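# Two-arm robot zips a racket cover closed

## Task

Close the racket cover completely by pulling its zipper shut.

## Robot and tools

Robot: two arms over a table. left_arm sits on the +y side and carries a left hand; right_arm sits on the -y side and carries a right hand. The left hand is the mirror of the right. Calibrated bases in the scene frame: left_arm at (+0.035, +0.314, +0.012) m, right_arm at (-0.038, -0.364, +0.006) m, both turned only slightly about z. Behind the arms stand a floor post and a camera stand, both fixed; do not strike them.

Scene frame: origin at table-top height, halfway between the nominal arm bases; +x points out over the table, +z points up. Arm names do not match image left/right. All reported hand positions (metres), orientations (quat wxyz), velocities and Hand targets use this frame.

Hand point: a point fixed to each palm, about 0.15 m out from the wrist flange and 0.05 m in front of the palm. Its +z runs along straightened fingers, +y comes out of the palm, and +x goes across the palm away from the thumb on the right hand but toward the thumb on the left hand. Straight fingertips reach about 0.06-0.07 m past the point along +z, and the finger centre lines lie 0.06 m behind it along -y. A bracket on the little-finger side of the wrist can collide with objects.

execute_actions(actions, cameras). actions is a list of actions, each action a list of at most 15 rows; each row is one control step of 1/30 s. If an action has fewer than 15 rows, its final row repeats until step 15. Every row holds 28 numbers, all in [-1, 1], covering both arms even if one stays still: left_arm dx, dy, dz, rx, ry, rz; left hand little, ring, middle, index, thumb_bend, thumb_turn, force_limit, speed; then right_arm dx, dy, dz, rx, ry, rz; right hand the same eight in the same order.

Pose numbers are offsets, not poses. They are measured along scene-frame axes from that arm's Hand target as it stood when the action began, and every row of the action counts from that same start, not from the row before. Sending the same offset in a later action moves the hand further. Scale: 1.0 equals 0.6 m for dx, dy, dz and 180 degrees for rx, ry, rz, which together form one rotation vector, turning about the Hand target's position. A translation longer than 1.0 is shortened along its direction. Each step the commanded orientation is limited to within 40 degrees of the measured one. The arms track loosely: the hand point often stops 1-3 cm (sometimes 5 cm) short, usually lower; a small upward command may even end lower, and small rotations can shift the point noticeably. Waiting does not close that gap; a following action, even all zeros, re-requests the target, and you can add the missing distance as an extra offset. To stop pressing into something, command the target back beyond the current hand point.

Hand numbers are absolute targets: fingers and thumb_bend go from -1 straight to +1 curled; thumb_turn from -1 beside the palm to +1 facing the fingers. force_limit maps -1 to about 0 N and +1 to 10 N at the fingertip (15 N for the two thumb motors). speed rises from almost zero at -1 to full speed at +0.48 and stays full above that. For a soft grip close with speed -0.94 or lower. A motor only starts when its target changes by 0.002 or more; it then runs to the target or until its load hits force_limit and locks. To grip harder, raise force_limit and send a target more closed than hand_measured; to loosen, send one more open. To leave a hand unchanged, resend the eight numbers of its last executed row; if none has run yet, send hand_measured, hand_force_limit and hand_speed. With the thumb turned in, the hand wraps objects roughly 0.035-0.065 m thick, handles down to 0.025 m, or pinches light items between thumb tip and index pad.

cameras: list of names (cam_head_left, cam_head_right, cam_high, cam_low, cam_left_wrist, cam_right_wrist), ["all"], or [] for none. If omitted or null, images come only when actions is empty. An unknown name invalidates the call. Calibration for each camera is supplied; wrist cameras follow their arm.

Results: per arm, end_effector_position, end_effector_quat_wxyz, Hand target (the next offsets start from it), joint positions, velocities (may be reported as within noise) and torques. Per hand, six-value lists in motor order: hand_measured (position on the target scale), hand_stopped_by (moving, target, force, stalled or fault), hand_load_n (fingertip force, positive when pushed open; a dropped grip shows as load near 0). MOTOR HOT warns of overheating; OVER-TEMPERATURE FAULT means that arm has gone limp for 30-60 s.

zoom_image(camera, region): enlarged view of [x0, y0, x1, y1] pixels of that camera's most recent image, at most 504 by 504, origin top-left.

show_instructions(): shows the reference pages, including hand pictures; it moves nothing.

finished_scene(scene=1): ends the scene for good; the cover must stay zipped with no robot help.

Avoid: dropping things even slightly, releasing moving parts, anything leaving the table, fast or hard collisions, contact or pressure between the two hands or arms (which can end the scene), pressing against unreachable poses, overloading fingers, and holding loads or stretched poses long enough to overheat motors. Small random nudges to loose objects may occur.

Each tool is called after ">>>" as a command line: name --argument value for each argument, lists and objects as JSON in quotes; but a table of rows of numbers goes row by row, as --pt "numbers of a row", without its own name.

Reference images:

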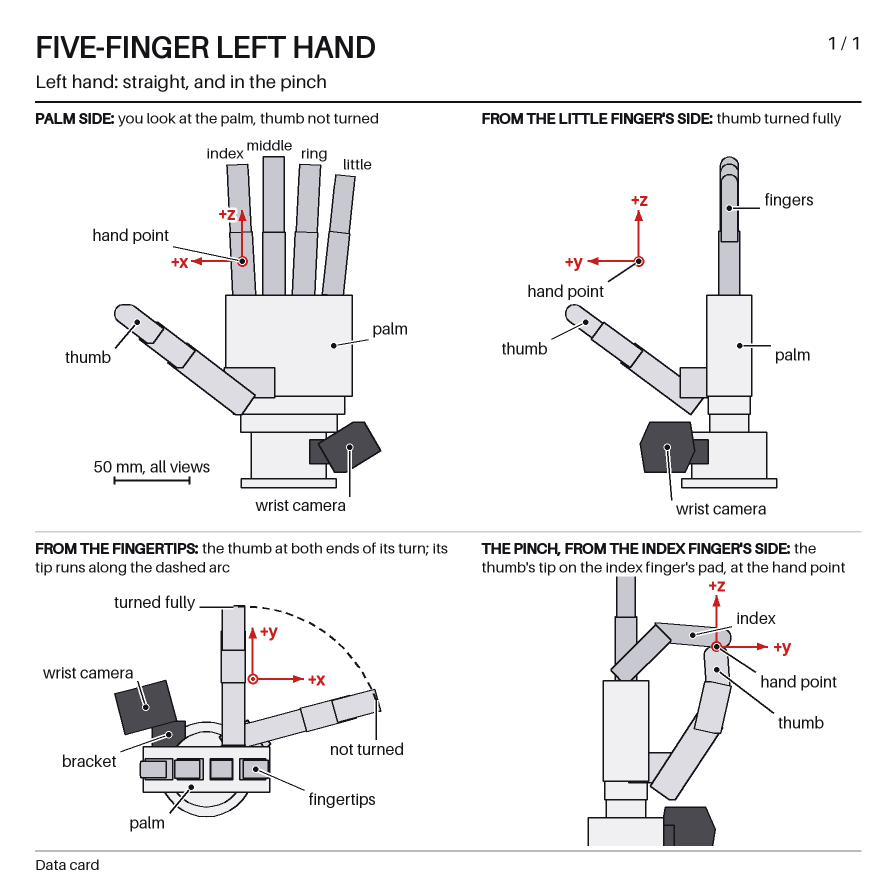

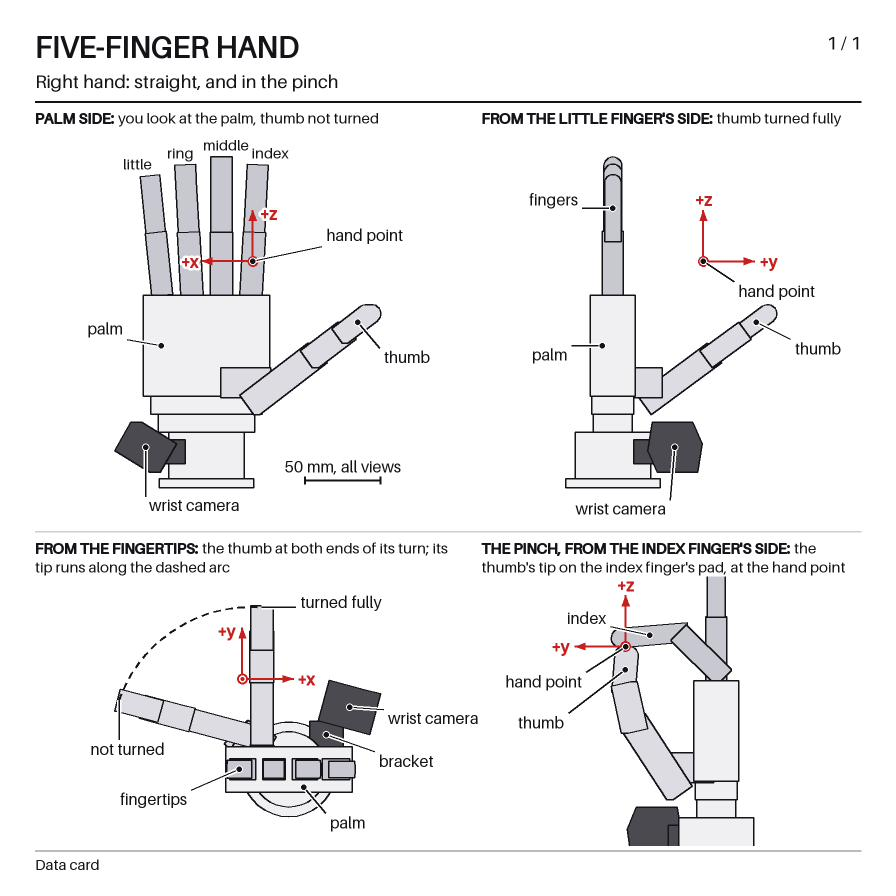

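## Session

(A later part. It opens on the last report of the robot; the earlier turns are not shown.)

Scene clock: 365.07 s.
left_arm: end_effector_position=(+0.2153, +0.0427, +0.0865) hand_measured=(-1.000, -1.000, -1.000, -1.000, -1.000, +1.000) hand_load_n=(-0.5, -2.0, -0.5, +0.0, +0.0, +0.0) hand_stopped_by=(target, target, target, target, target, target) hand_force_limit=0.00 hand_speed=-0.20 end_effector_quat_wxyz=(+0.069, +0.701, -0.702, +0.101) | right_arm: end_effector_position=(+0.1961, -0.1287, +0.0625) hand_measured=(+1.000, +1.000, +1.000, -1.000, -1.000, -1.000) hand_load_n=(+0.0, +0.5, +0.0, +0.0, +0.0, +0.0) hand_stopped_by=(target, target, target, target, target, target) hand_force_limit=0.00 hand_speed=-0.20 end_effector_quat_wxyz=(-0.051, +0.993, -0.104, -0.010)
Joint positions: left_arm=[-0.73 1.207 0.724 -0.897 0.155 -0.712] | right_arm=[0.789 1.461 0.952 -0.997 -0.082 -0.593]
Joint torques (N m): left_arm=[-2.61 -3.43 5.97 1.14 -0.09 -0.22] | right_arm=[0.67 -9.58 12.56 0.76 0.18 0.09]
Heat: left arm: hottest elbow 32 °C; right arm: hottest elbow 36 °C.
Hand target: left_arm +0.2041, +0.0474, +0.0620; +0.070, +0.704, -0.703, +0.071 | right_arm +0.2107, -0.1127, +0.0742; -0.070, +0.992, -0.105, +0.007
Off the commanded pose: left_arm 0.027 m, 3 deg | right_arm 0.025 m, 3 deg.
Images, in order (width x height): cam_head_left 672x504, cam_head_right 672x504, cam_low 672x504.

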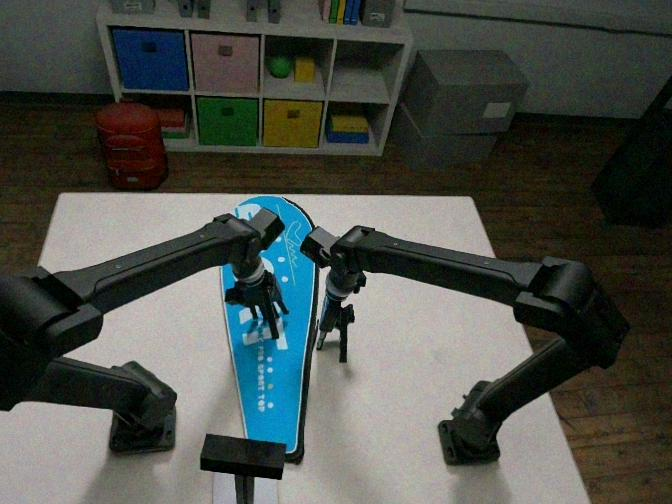

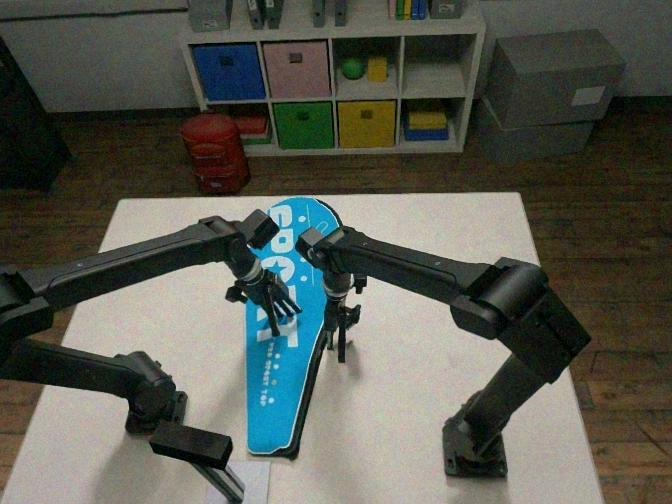

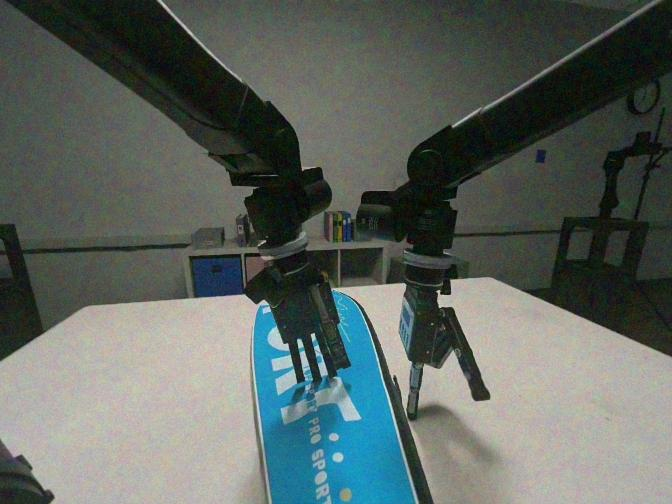

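>>> execute_actions --actions '[[[0.0,0,0,0,0,0,-1,-1,-1,-1,-1,1,0,-0.2,-0.005,0.025,0.0,0,0,0,1,1,1,-1,-1,-1,0,-0.2]]]' --cameras '["cam_low","cam_head_left","cam_head_right"]'

>>> zoom_image --camera "cam_head_left" --region '[280, 300, 380, 400]'

>>> zoom_image --camera "cam_head_right" --region '[290, 290, 390, 390]'

>>> zoom_image --camera "cam_low" --region '[370, 350, 470, 450]'

Scene clock: 367.80 s.
left_arm: end_effector_position=(+0.2153, +0.0427, +0.0865) hand_measured=(-1.000, -1.000, -1.000, -1.000, -1.000, +1.000) hand_load_n=(+0.0, -1.5, -0.5, +0.0, +0.0, +0.0) hand_stopped_by=(target, target, target, target, target, target) hand_force_limit=0.00 hand_speed=-0.20 end_effector_quat_wxyz=(+0.069, +0.701, -0.702, +0.101) | right_arm: end_effector_position=(+0.1932, -0.1152, +0.0634) hand_measured=(+1.000, +1.000, +1.000, -1.000, -1.000, -1.000) hand_load_n=(+0.0, +0.0, +0.0, +0.0, +0.0, +0.0) hand_stopped_by=(target, target, target, target, target, target) hand_force_limit=0.00 hand_speed=-0.20 end_effector_quat_wxyz=(-0.051, +0.993, -0.104, -0.009)
Joint positions: left_arm=[-0.73 1.207 0.724 -0.897 0.155 -0.712] | right_arm=[0.82 1.476 0.972 -0.997 -0.077 -0.561]
Joint torques (N m): left_arm=[-2.67 -3.49 5.96 1.16 -0.09 -0.22] | right_arm=[0.79 -9.47 12.82 0.8 0.16 0.1]
Heat: left arm: hottest elbow 32 °C; right arm: hottest elbow 37 °C.
Hand target: left_arm +0.2041, +0.0474, +0.0620; +0.070, +0.704, -0.703, +0.071 | right_arm +0.2076, -0.0977, +0.0742; -0.070, +0.992, -0.105, +0.007
Off the commanded pose: left_arm 0.027 m, 3 deg | right_arm 0.025 m, 3 deg.
Images, in order (width x height): cam_head_left 672x504, cam_head_right 672x504, cam_low 672x504.

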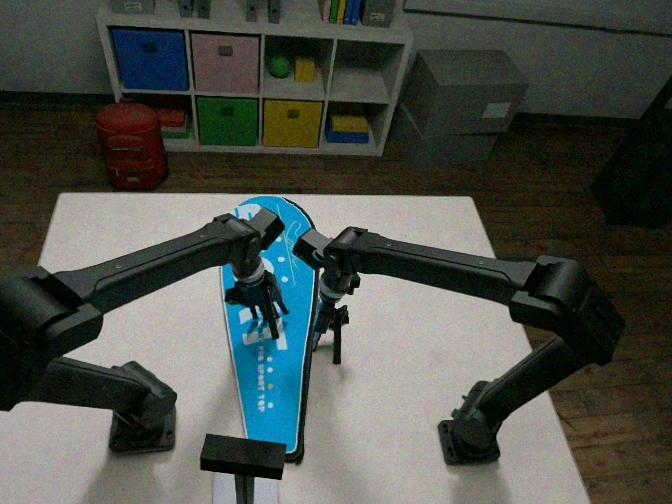

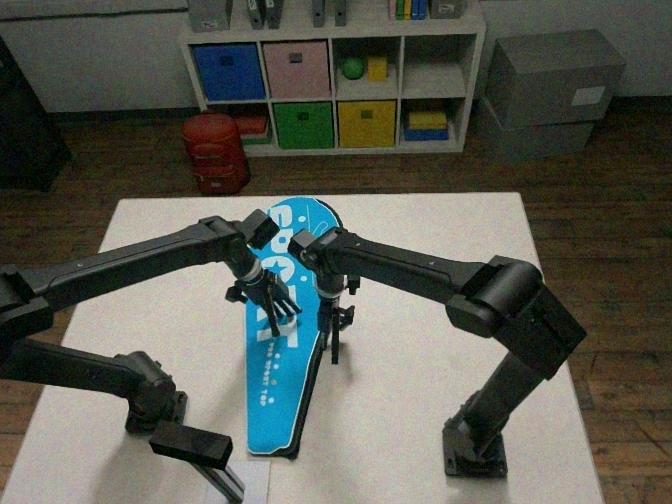

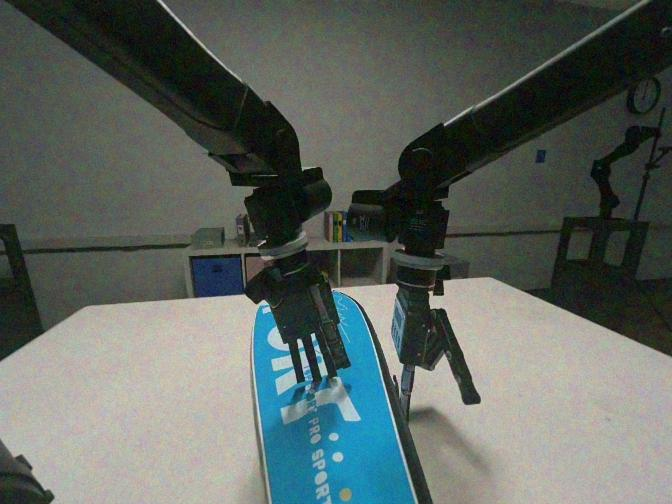

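Scaled by 5.040.

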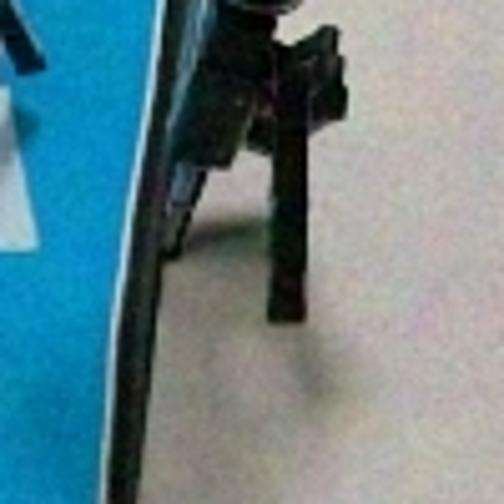

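Scaled by 5.040.

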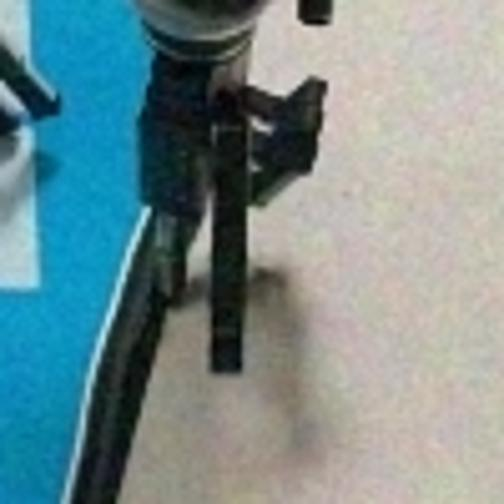

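Scaled by 5.040.

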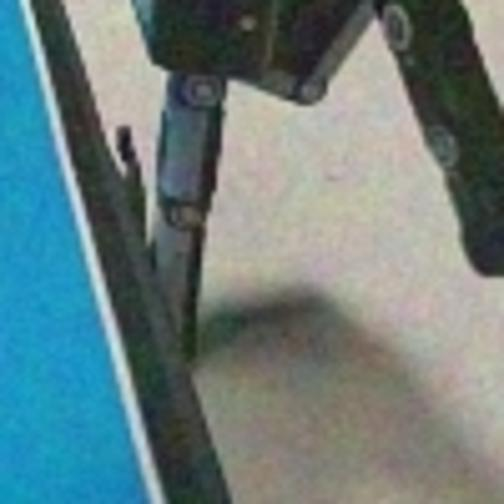

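>>> execute_actions --actions '[[[0.0,0,0,0,0,0,-1,-1,-1,-1,-1,1,0,-0.2,-0.04,0.012,0.0,0,0,0,1,1,1,-1,-1,-1,0,-0.2]]]' --cameras '["cam_low","cam_head_left","cam_head_right"]'

>>> zoom_image --camera "cam_head_left" --region '[280, 300, 380, 400]'

>>> zoom_image --camera "cam_head_right" --region '[290, 290, 390, 390]'

>>> zoom_image --camera "cam_low" --region '[370, 350, 470, 450]'

Scene clock: 370.73 s.
left_arm: end_effector_position=(+0.2153, +0.0427, +0.0865) hand_measured=(-1.000, -1.000, -1.000, -1.000, -1.000, +1.000) hand_load_n=(+0.0, -1.5, -0.5, +0.0, +0.0, +0.0) hand_stopped_by=(target, target, target, target, target, target) hand_force_limit=0.00 hand_speed=-0.20 end_effector_quat_wxyz=(+0.069, +0.701, -0.702, +0.101) | right_arm: end_effector_position=(+0.1787, -0.1015, +0.0653) hand_measured=(+1.000, +1.000, +1.000, -1.000, -1.000, -1.000) hand_load_n=(+0.0, +0.0, +0.0, -1.0, +0.0, +0.0) hand_stopped_by=(target, target, target, target, target, target) hand_force_limit=0.00 hand_speed=-0.20 end_effector_quat_wxyz=(-0.051, +0.993, -0.104, -0.005)
Joint positions: left_arm=[-0.73 1.207 0.724 -0.897 0.155 -0.712] | right_arm=[0.874 1.47 0.972 -0.995 -0.067 -0.508]
Joint torques (N m): left_arm=[-2.67 -3.49 5.97 1.14 -0.1 -0.22] | right_arm=[0.85 -11.22 10.19 1.02 0.01 0.12]
Heat: left arm: hottest elbow 32 °C; right arm: hottest elbow 37 °C.
Hand target: left_arm +0.2041, +0.0474, +0.0620; +0.070, +0.704, -0.703, +0.071 | right_arm +0.1837, -0.0905, +0.0741; -0.070, +0.992, -0.105, +0.007
Off the commanded pose: left_arm 0.027 m, 3 deg | right_arm 0.015 m, 3 deg.
Images, in order (width x height): cam_head_left 672x504, cam_head_right 672x504, cam_low 672x504.

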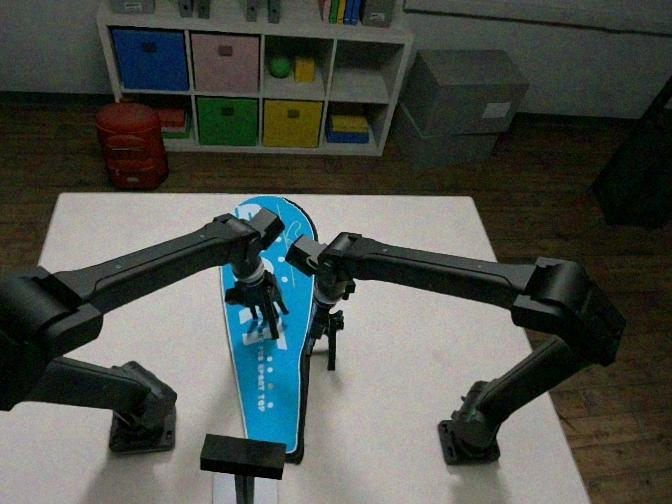

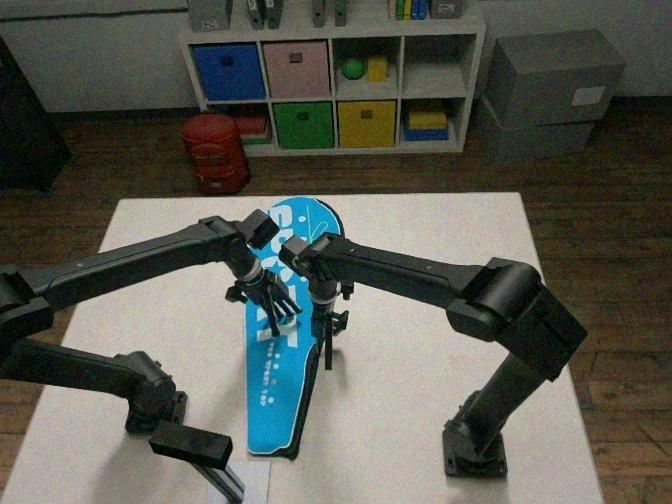

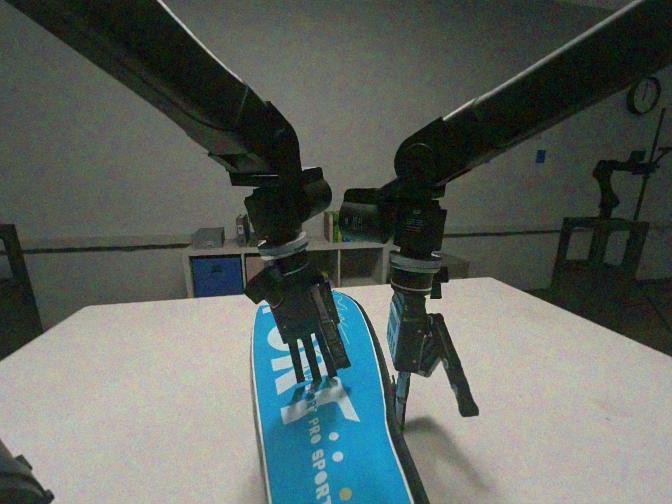

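Scaled by 5.040.

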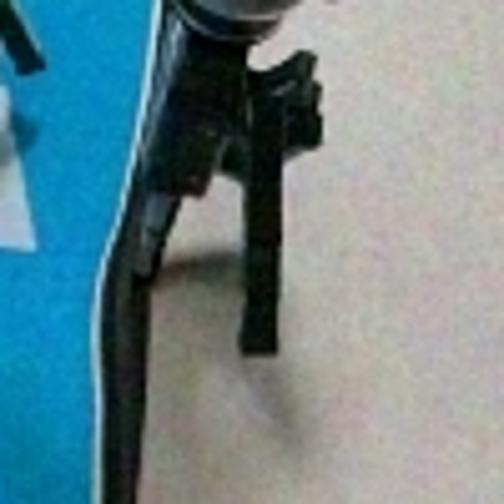

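Scaled by 5.040.

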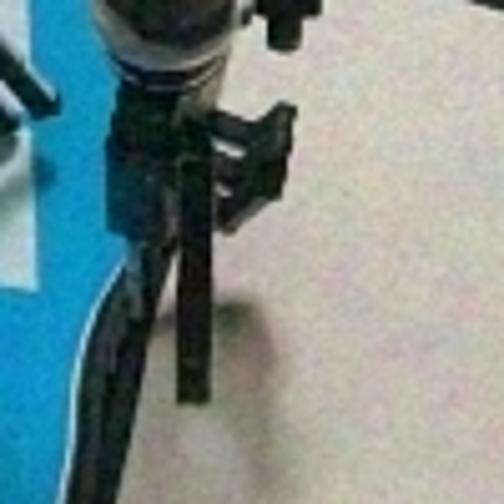

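Scaled by 5.040.

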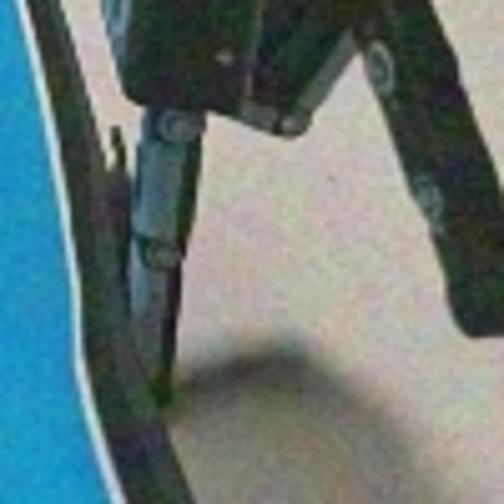

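>>> execute_actions --actions '[[[0.0,0,0,0,0,0,-1,-1,-1,-1,-1,1,0,-0.2,-0.035,0.0,0.0,0,0,0,1,1,1,-1,-1,-1,0,-0.2]],[[0.0,0,0,0,0,0,-1,-1,-1,-1,-1,1,0,-0.2,-0.035,0.0,0.0,0,0,0,1,1,1,-1,-1,-1,0,-0.2]]]' --cameras '["cam_low","cam_head_left","cam_head_right"]'

>>> zoom_image --camera "cam_head_left" --region '[270, 310, 370, 410]'

>>> zoom_image --camera "cam_head_right" --region '[270, 310, 370, 410]'

>>> zoom_image --camera "cam_low" --region '[370, 370, 490, 490]'

Scene clock: 374.07 s.
left_arm: end_effector_position=(+0.2153, +0.0427, +0.0865) hand_measured=(-1.000, -1.000, -1.000, -1.000, -1.000, +1.000) hand_load_n=(+0.0, -1.5, -0.5, +0.0, +0.0, +0.0) hand_stopped_by=(target, target, target, target, target, target) hand_force_limit=0.00 hand_speed=-0.20 end_effector_quat_wxyz=(+0.069, +0.701, -0.702, +0.101) | right_arm: end_effector_position=(+0.1382, -0.0973, +0.0684) hand_measured=(+1.000, +1.000, +1.000, -1.000, -1.000, -1.000) hand_load_n=(+0.0, +0.0, +0.0, +0.0, +0.0, +0.0) hand_stopped_by=(target, target, target, target, target, target) hand_force_limit=0.00 hand_speed=-0.20 end_effector_quat_wxyz=(-0.057, +0.993, -0.103, -0.002)
Joint positions: left_arm=[-0.73 1.207 0.724 -0.897 0.155 -0.712] | right_arm=[0.964 1.399 0.909 -0.984 -0.06 -0.419]
Joint torques (N m): left_arm=[-2.67 -3.49 5.97 1.14 -0.1 -0.22] | right_arm=[0.67 -9.88 9.69 0.92 0.18 0.08]
Heat: left arm: hottest elbow 32 °C; right arm: hottest elbow 37 °C.
Hand target: left_arm +0.2041, +0.0474, +0.0620; +0.070, +0.704, -0.703, +0.071 | right_arm +0.1417, -0.0904, +0.0743; -0.070, +0.992, -0.105, +0.007
Off the commanded pose: left_arm 0.027 m, 3 deg | right_arm 0.010 m, 2 deg.
Images, in order (width x height): cam_head_left 672x504, cam_head_right 672x504, cam_low 672x504.

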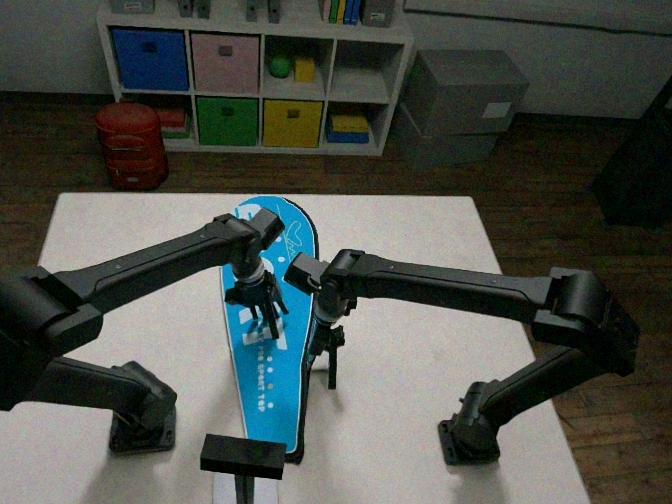

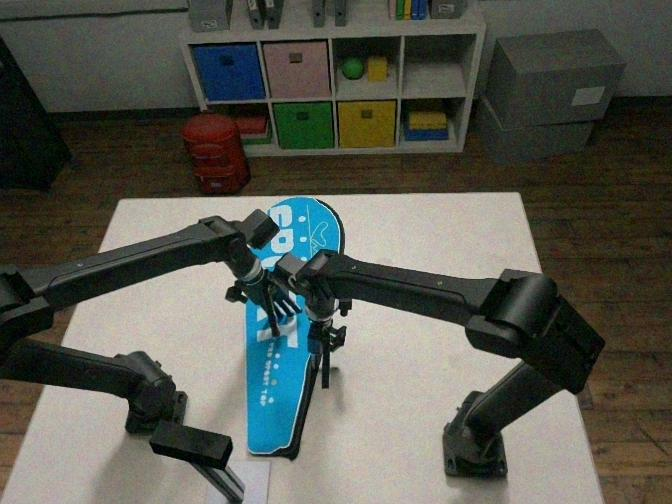

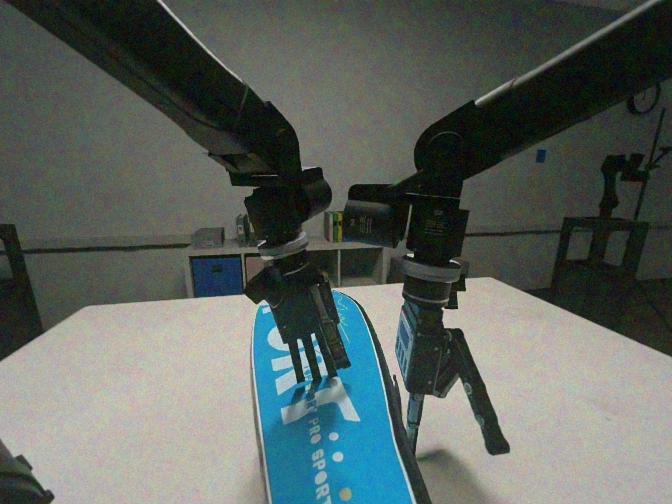

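Scaled by 5.040.

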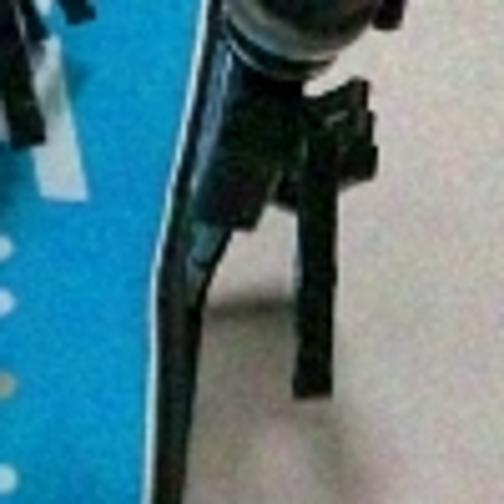

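Scaled by 5.040.

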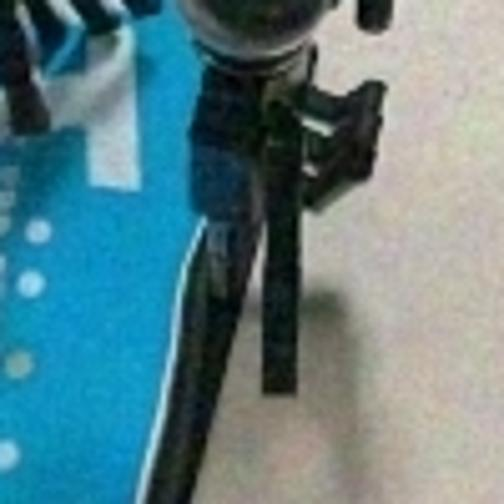

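Scaled by 4.200.

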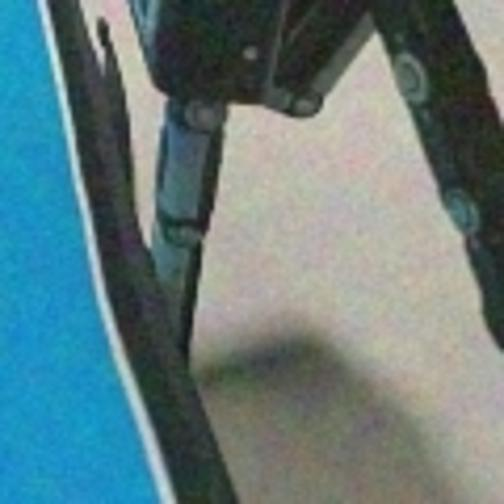

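>>> execute_actions --actions '[[[0.0,0,0,0,0,0,-1,-1,-1,-1,-1,1,0,-0.2,0.0,-0.08,0.0,0,0,0,1,1,1,-1,-1,-1,0,-0.2]],[[0.0,0,0,0,0,0,-1,-1,-1,-1,-1,1,0,-0.2,0.0,-0.05,0.0,0,0,0,1,1,1,-1,-1,-1,0,-0.2]]]' --cameras '["cam_low","cam_head_left","cam_head_right"]'

>>> zoom_image --camera "cam_head_left" --region '[270, 310, 370, 410]'

>>> zoom_image --camera "cam_head_right" --region '[270, 310, 370, 410]'

>>> zoom_image --camera "cam_low" --region '[370, 370, 490, 490]'

Scene clock: 377.53 s.
left_arm: end_effector_position=(+0.2153, +0.0427, +0.0865) hand_measured=(-1.000, -1.000, -1.000, -1.000, -1.000, +1.000) hand_load_n=(+0.0, -2.0, -0.5, +0.0, +0.0, +0.0) hand_stopped_by=(target, target, target, target, target, target) hand_force_limit=0.00 hand_speed=-0.20 end_effector_quat_wxyz=(+0.069, +0.701, -0.702, +0.101) | right_arm: end_effector_position=(+0.1387, -0.1699, +0.0691) hand_measured=(+1.000, +1.000, +1.000, -1.000, -1.000, -1.000) hand_load_n=(+0.0, +0.0, +0.0, +0.0, +0.0, +0.0) hand_stopped_by=(target, target, target, target, target, target) hand_force_limit=0.00 hand_speed=-0.20 end_effector_quat_wxyz=(-0.065, +0.992, -0.106, +0.004)
Joint positions: left_arm=[-0.73 1.207 0.724 -0.897 0.155 -0.712] | right_arm=[0.824 1.233 0.762 -0.991 -0.073 -0.551]
Joint torques (N m): left_arm=[-2.67 -3.49 5.97 1.14 -0.1 -0.22] | right_arm=[0.03 -6.65 9.96 0.24 -0.04 -0.04]
Heat: left arm: hottest elbow 32 °C; right arm: hottest elbow 37 °C.
Hand target: left_arm +0.2041, +0.0474, +0.0620; +0.070, +0.704, -0.703, +0.071 | right_arm +0.1417, -0.1684, +0.0742; -0.070, +0.992, -0.105, +0.007
Off the commanded pose: left_arm 0.027 m, 3 deg | right_arm 0.006 m, 1 deg.
Images, in order (width x height): cam_head_left 672x504, cam_head_right 672x504, cam_low 672x504.

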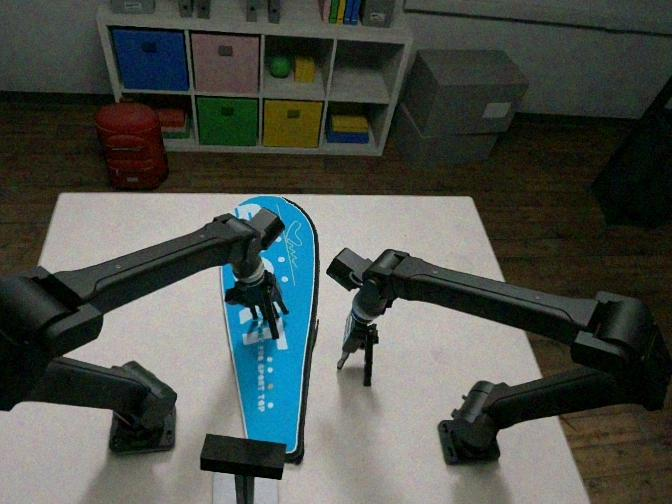

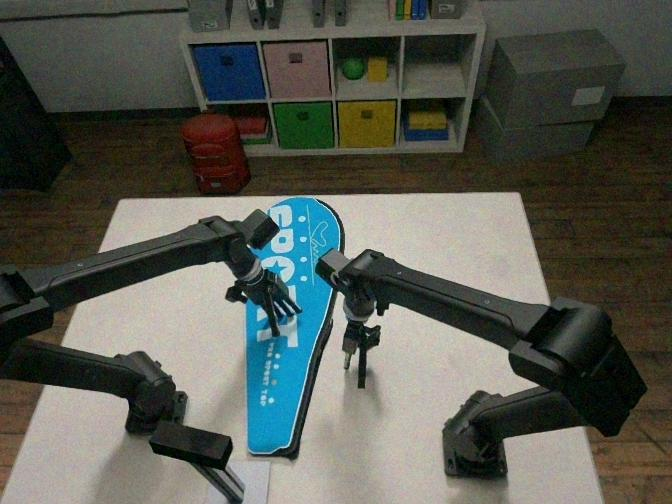

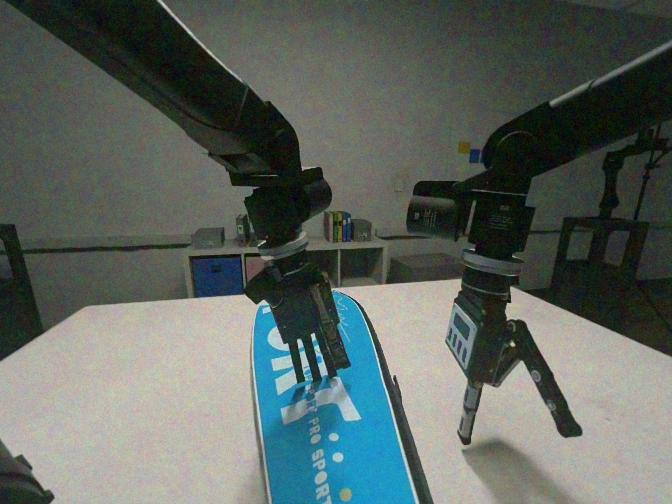

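Scaled by 5.040.

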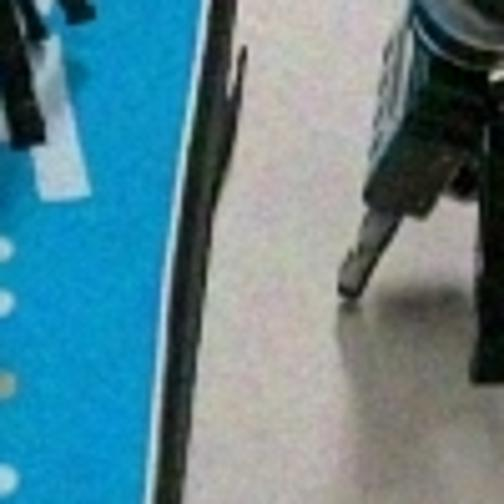

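Scaled by 5.040.

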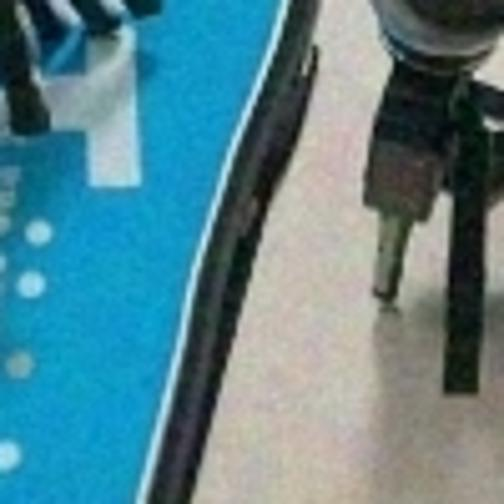

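Scaled by 4.200.

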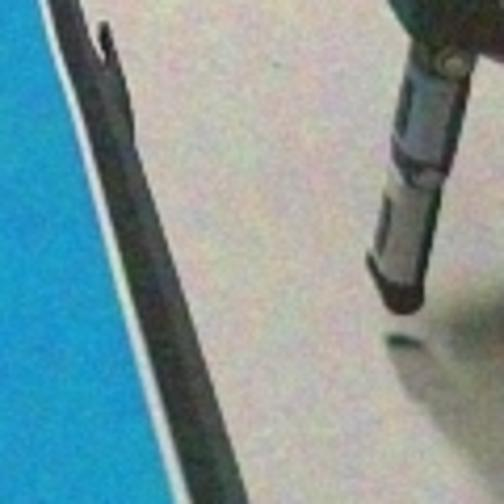

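>>> execute_actions --actions '[[[0.0,0,0,0,0,0,-1,-1,-1,-1,-1,1,0,-0.2,-0.02,-0.02,0.0,0.17,-0.031,0,-1,-1,-1,-0.05,-1,-1,0,-0.2]],[[0.0,0,0,0,0,0,-1,-1,-1,-1,-1,1,0,-0.2,-0.02,0,0,0.17,-0.031,0,-1,-1,-1,-0.05,-1,1,0,0]],[[0.0,0,0,0,0,0,-1,-1,-1,-1,-1,1,0,-0.2,0.0,0,0,0,0,0,-1,-1,-1,-0.05,-0.05,1,0,-0.2]],[[0.0,0,0,0,0,0,-1,-1,-1,-1,-1,1,0,-0.2,0.0,0,0,0,0,0,-1,-1,-1,-0.05,-0.05,1,0,-0.2]]]' --cameras '["cam_right_wrist","cam_low","cam_head_left","cam_head_right"]'

Scene clock: 398.10 s.
left_arm: end_effector_position=(+0.2153, +0.0427, +0.0865) hand_measured=(-1.000, -1.000, -1.000, -1.000, -1.000, +1.000) hand_load_n=(+0.0, -1.5, +0.0, +0.0, +0.0, +0.0) hand_stopped_by=(target, target, target, target, target, target) hand_force_limit=0.00 hand_speed=-0.20 end_effector_quat_wxyz=(+0.069, +0.701, -0.702, +0.101) | right_arm: end_effector_position=(+0.1103, -0.1814, +0.0689) hand_measured=(-1.000, -1.000, -1.000, -0.050, -0.050, +1.000) hand_load_n=(+0.0, +0.0, +0.0, +0.0, +0.0, +0.0) hand_stopped_by=(target, target, target, target, target, target) hand_force_limit=0.00 hand_speed=-0.20 end_effector_quat_wxyz=(-0.571, +0.815, -0.096, +0.034)
Joint positions: left_arm=[-0.73 1.207 0.724 -0.897 0.155 -0.712] | right_arm=[0.138 0.687 0.196 -0.418 -1.115 -0.798]
Joint torques (N m): left_arm=[-2.67 -3.49 5.97 1.14 -0.1 -0.22] | right_arm=[0.26 1.9 10.88 1.77 -0.54 -0.03]
Heat: left arm: hottest elbow 32 °C; right arm: hottest elbow 37 °C.
Hand target: left_arm +0.2041, +0.0474, +0.0620; +0.070, +0.704, -0.703, +0.071 | right_arm +0.1176, -0.1804, +0.0741; -0.574, +0.813, -0.087, +0.045
Off the commanded pose: left_arm 0.027 m, 3 deg | right_arm 0.009 m, 2 deg.
cam_right_wrist: T_world_to_cam=[[0.20386, -0.35019, -0.91422, -0.02382], [-0.95445, -0.2789, -0.106, 0.08236], [-0.21786, 0.89419, -0.3911, 0.33077]] pos_world=[0.15553, -0.28115, 0.11632]
Images, in order (width x height): cam_head_left 672x504, cam_head_right 672x504, cam_low 672x504, cam_right_wrist 672x504.

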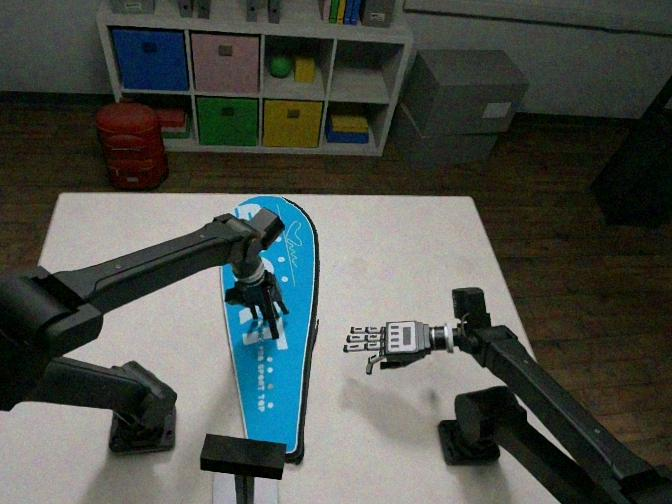

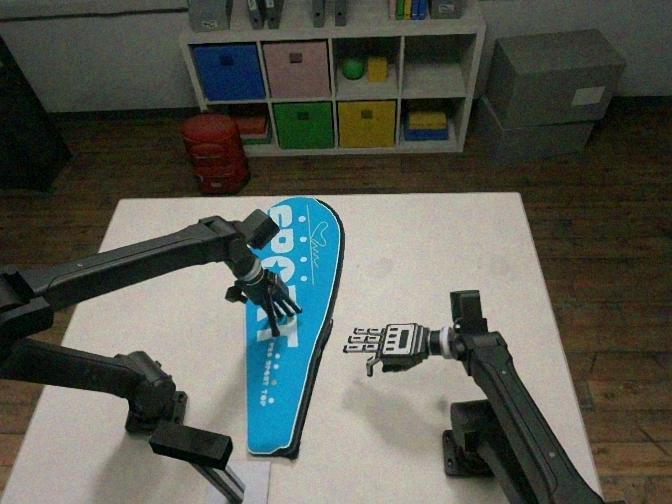

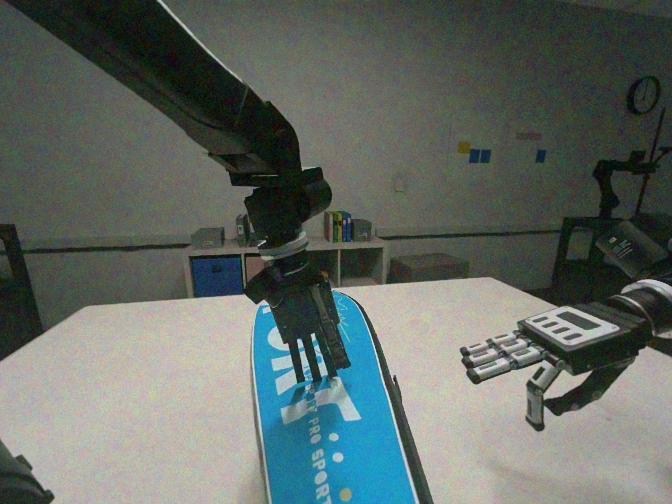

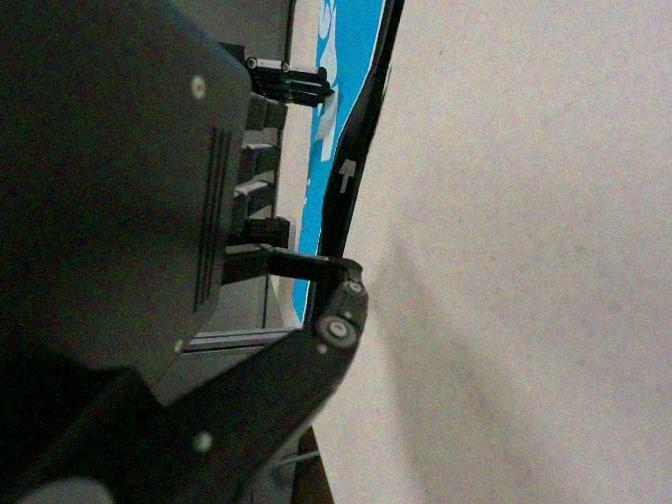

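Excellent view of the slider and pinch.

>>> zoom_image --camera "cam_right_wrist" --region '[300, 130, 400, 220]'

>>> zoom_image --camera "cam_right_wrist" --region '[220, 200, 400, 380]'

Scaled by 5.040.

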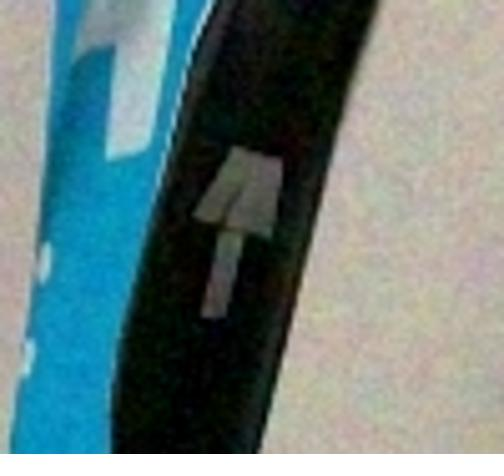

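Scaled by 2.800.

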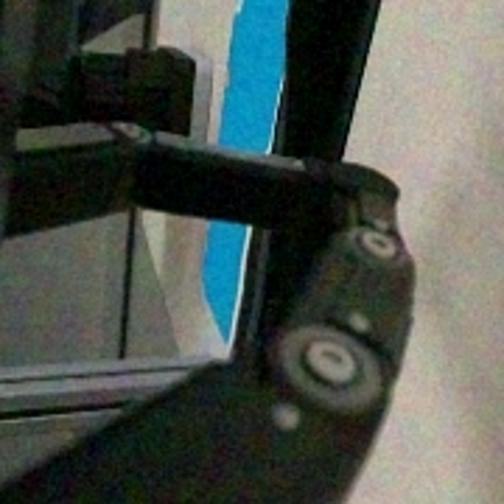

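>>> execute_actions --actions '[[[0.0,0,0,0,0,0,-1,-1,-1,-1,-1,1,0,-0.2,0.03,0.06,-0.03,0,0,0,-1,-1,-1,-0.05,-0.05,1,0,-0.2]],[[0.0,0,0,0,0,0,-1,-1,-1,-1,-1,1,0,-0.2,0.03,0.06,-0.03,0,0,0,-1,-1,-1,-0.05,-0.05,1,0,-0.2]]]' --cameras '["cam_right_wrist","cam_low","cam_head_left","cam_head_right"]'

>>> zoom_image --camera "cam_right_wrist" --region '[220, 130, 420, 330]'

Scene clock: 412.67 s.
left_arm: end_effector_position=(+0.2153, +0.0427, +0.0865) hand_measured=(-1.000, -1.000, -1.000, -1.000, -1.000, +1.000) hand_load_n=(+0.0, -2.0, -0.5, +0.0, +0.0, +0.0) hand_stopped_by=(target, target, target, target, target, target) hand_force_limit=0.00 hand_speed=-0.20 end_effector_quat_wxyz=(+0.069, +0.701, -0.702, +0.101) | right_arm: end_effector_position=(+0.1457, -0.1155, +0.0319) hand_measured=(-1.000, -1.000, -1.000, -0.050, -0.050, +1.000) hand_load_n=(+0.0, +0.0, +0.0, +0.0, +0.0, +0.0) hand_stopped_by=(target, target, target, target, target, target) hand_force_limit=0.00 hand_speed=-0.20 end_effector_quat_wxyz=(-0.567, +0.818, -0.093, +0.038)
Joint positions: left_arm=[-0.73 1.207 0.724 -0.897 0.155 -0.712] | right_arm=[0.447 1.136 0.181 0.368 -0.877 -0.426]
Joint torques (N m): left_arm=[-2.67 -3.49 5.97 1.14 -0.1 -0.22] | right_arm=[1.08 -1.73 8.84 2.21 -0.12 0.07]
Heat: left arm: hottest elbow 32 °C; right arm: hottest elbow 36 °C.
Hand target: left_arm +0.2041, +0.0474, +0.0620; +0.070, +0.704, -0.703, +0.071 | right_arm +0.1537, -0.1084, +0.0383; -0.574, +0.813, -0.086, +0.045
Off the commanded pose: left_arm 0.027 m, 3 deg | right_arm 0.012 m, 1 deg.
cam_right_wrist: T_world_to_cam=[[0.21088, -0.35927, -0.9091, -0.044], [-0.95368, -0.27972, -0.11068, 0.13055], [-0.21453, 0.89033, -0.40161, 0.26444]] pos_world=[0.19051, -0.21473, 0.08066]
Images, in order (width x height): cam_head_left 672x504, cam_head_right 672x504, cam_low 672x504, cam_right_wrist 672x504.

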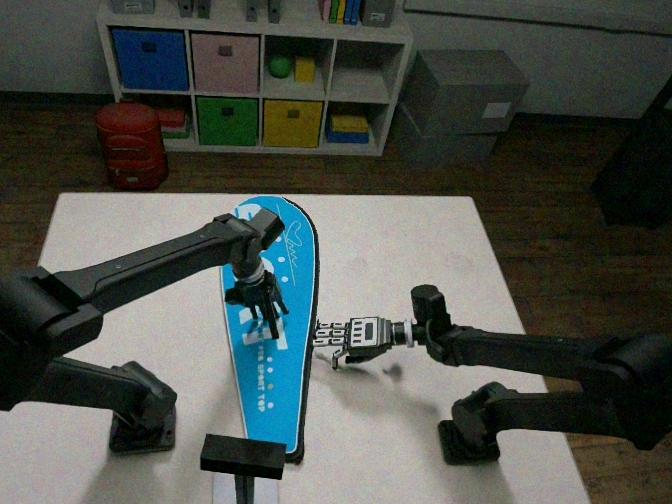

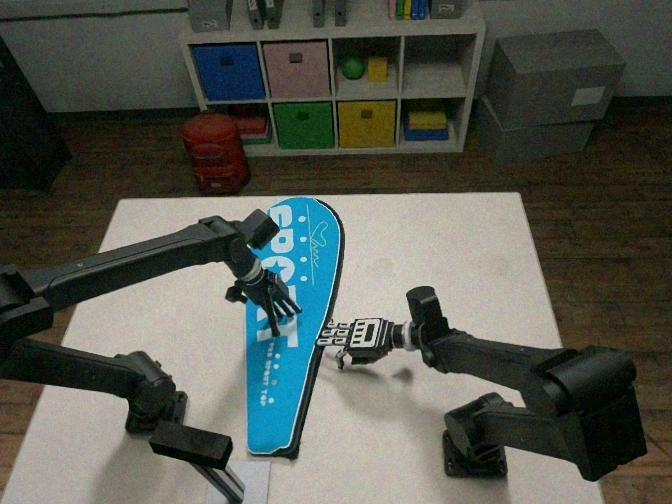

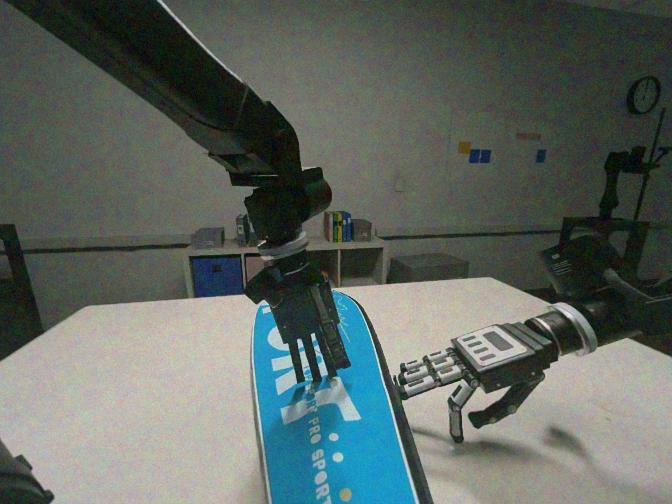

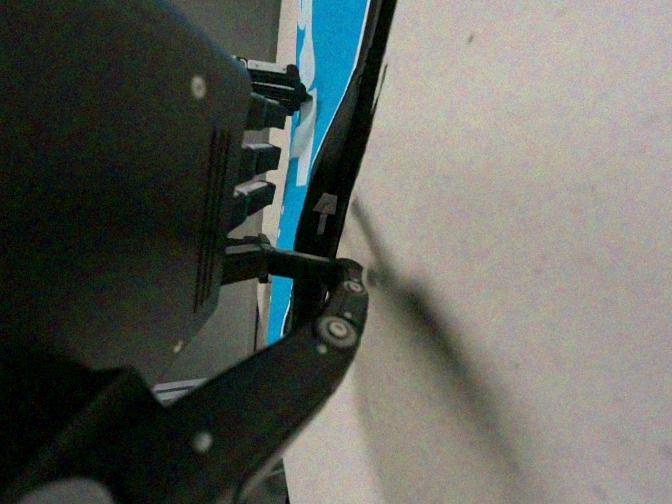

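Scaled by 2.520.

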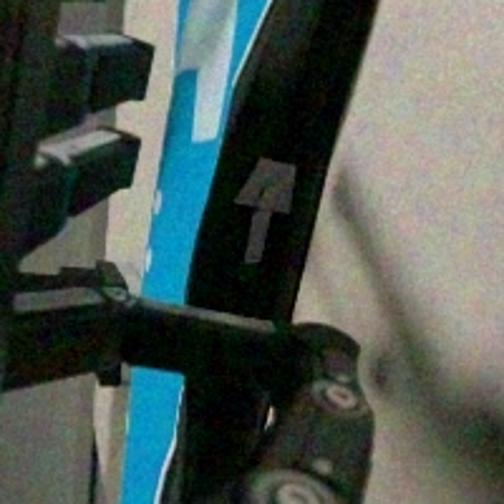

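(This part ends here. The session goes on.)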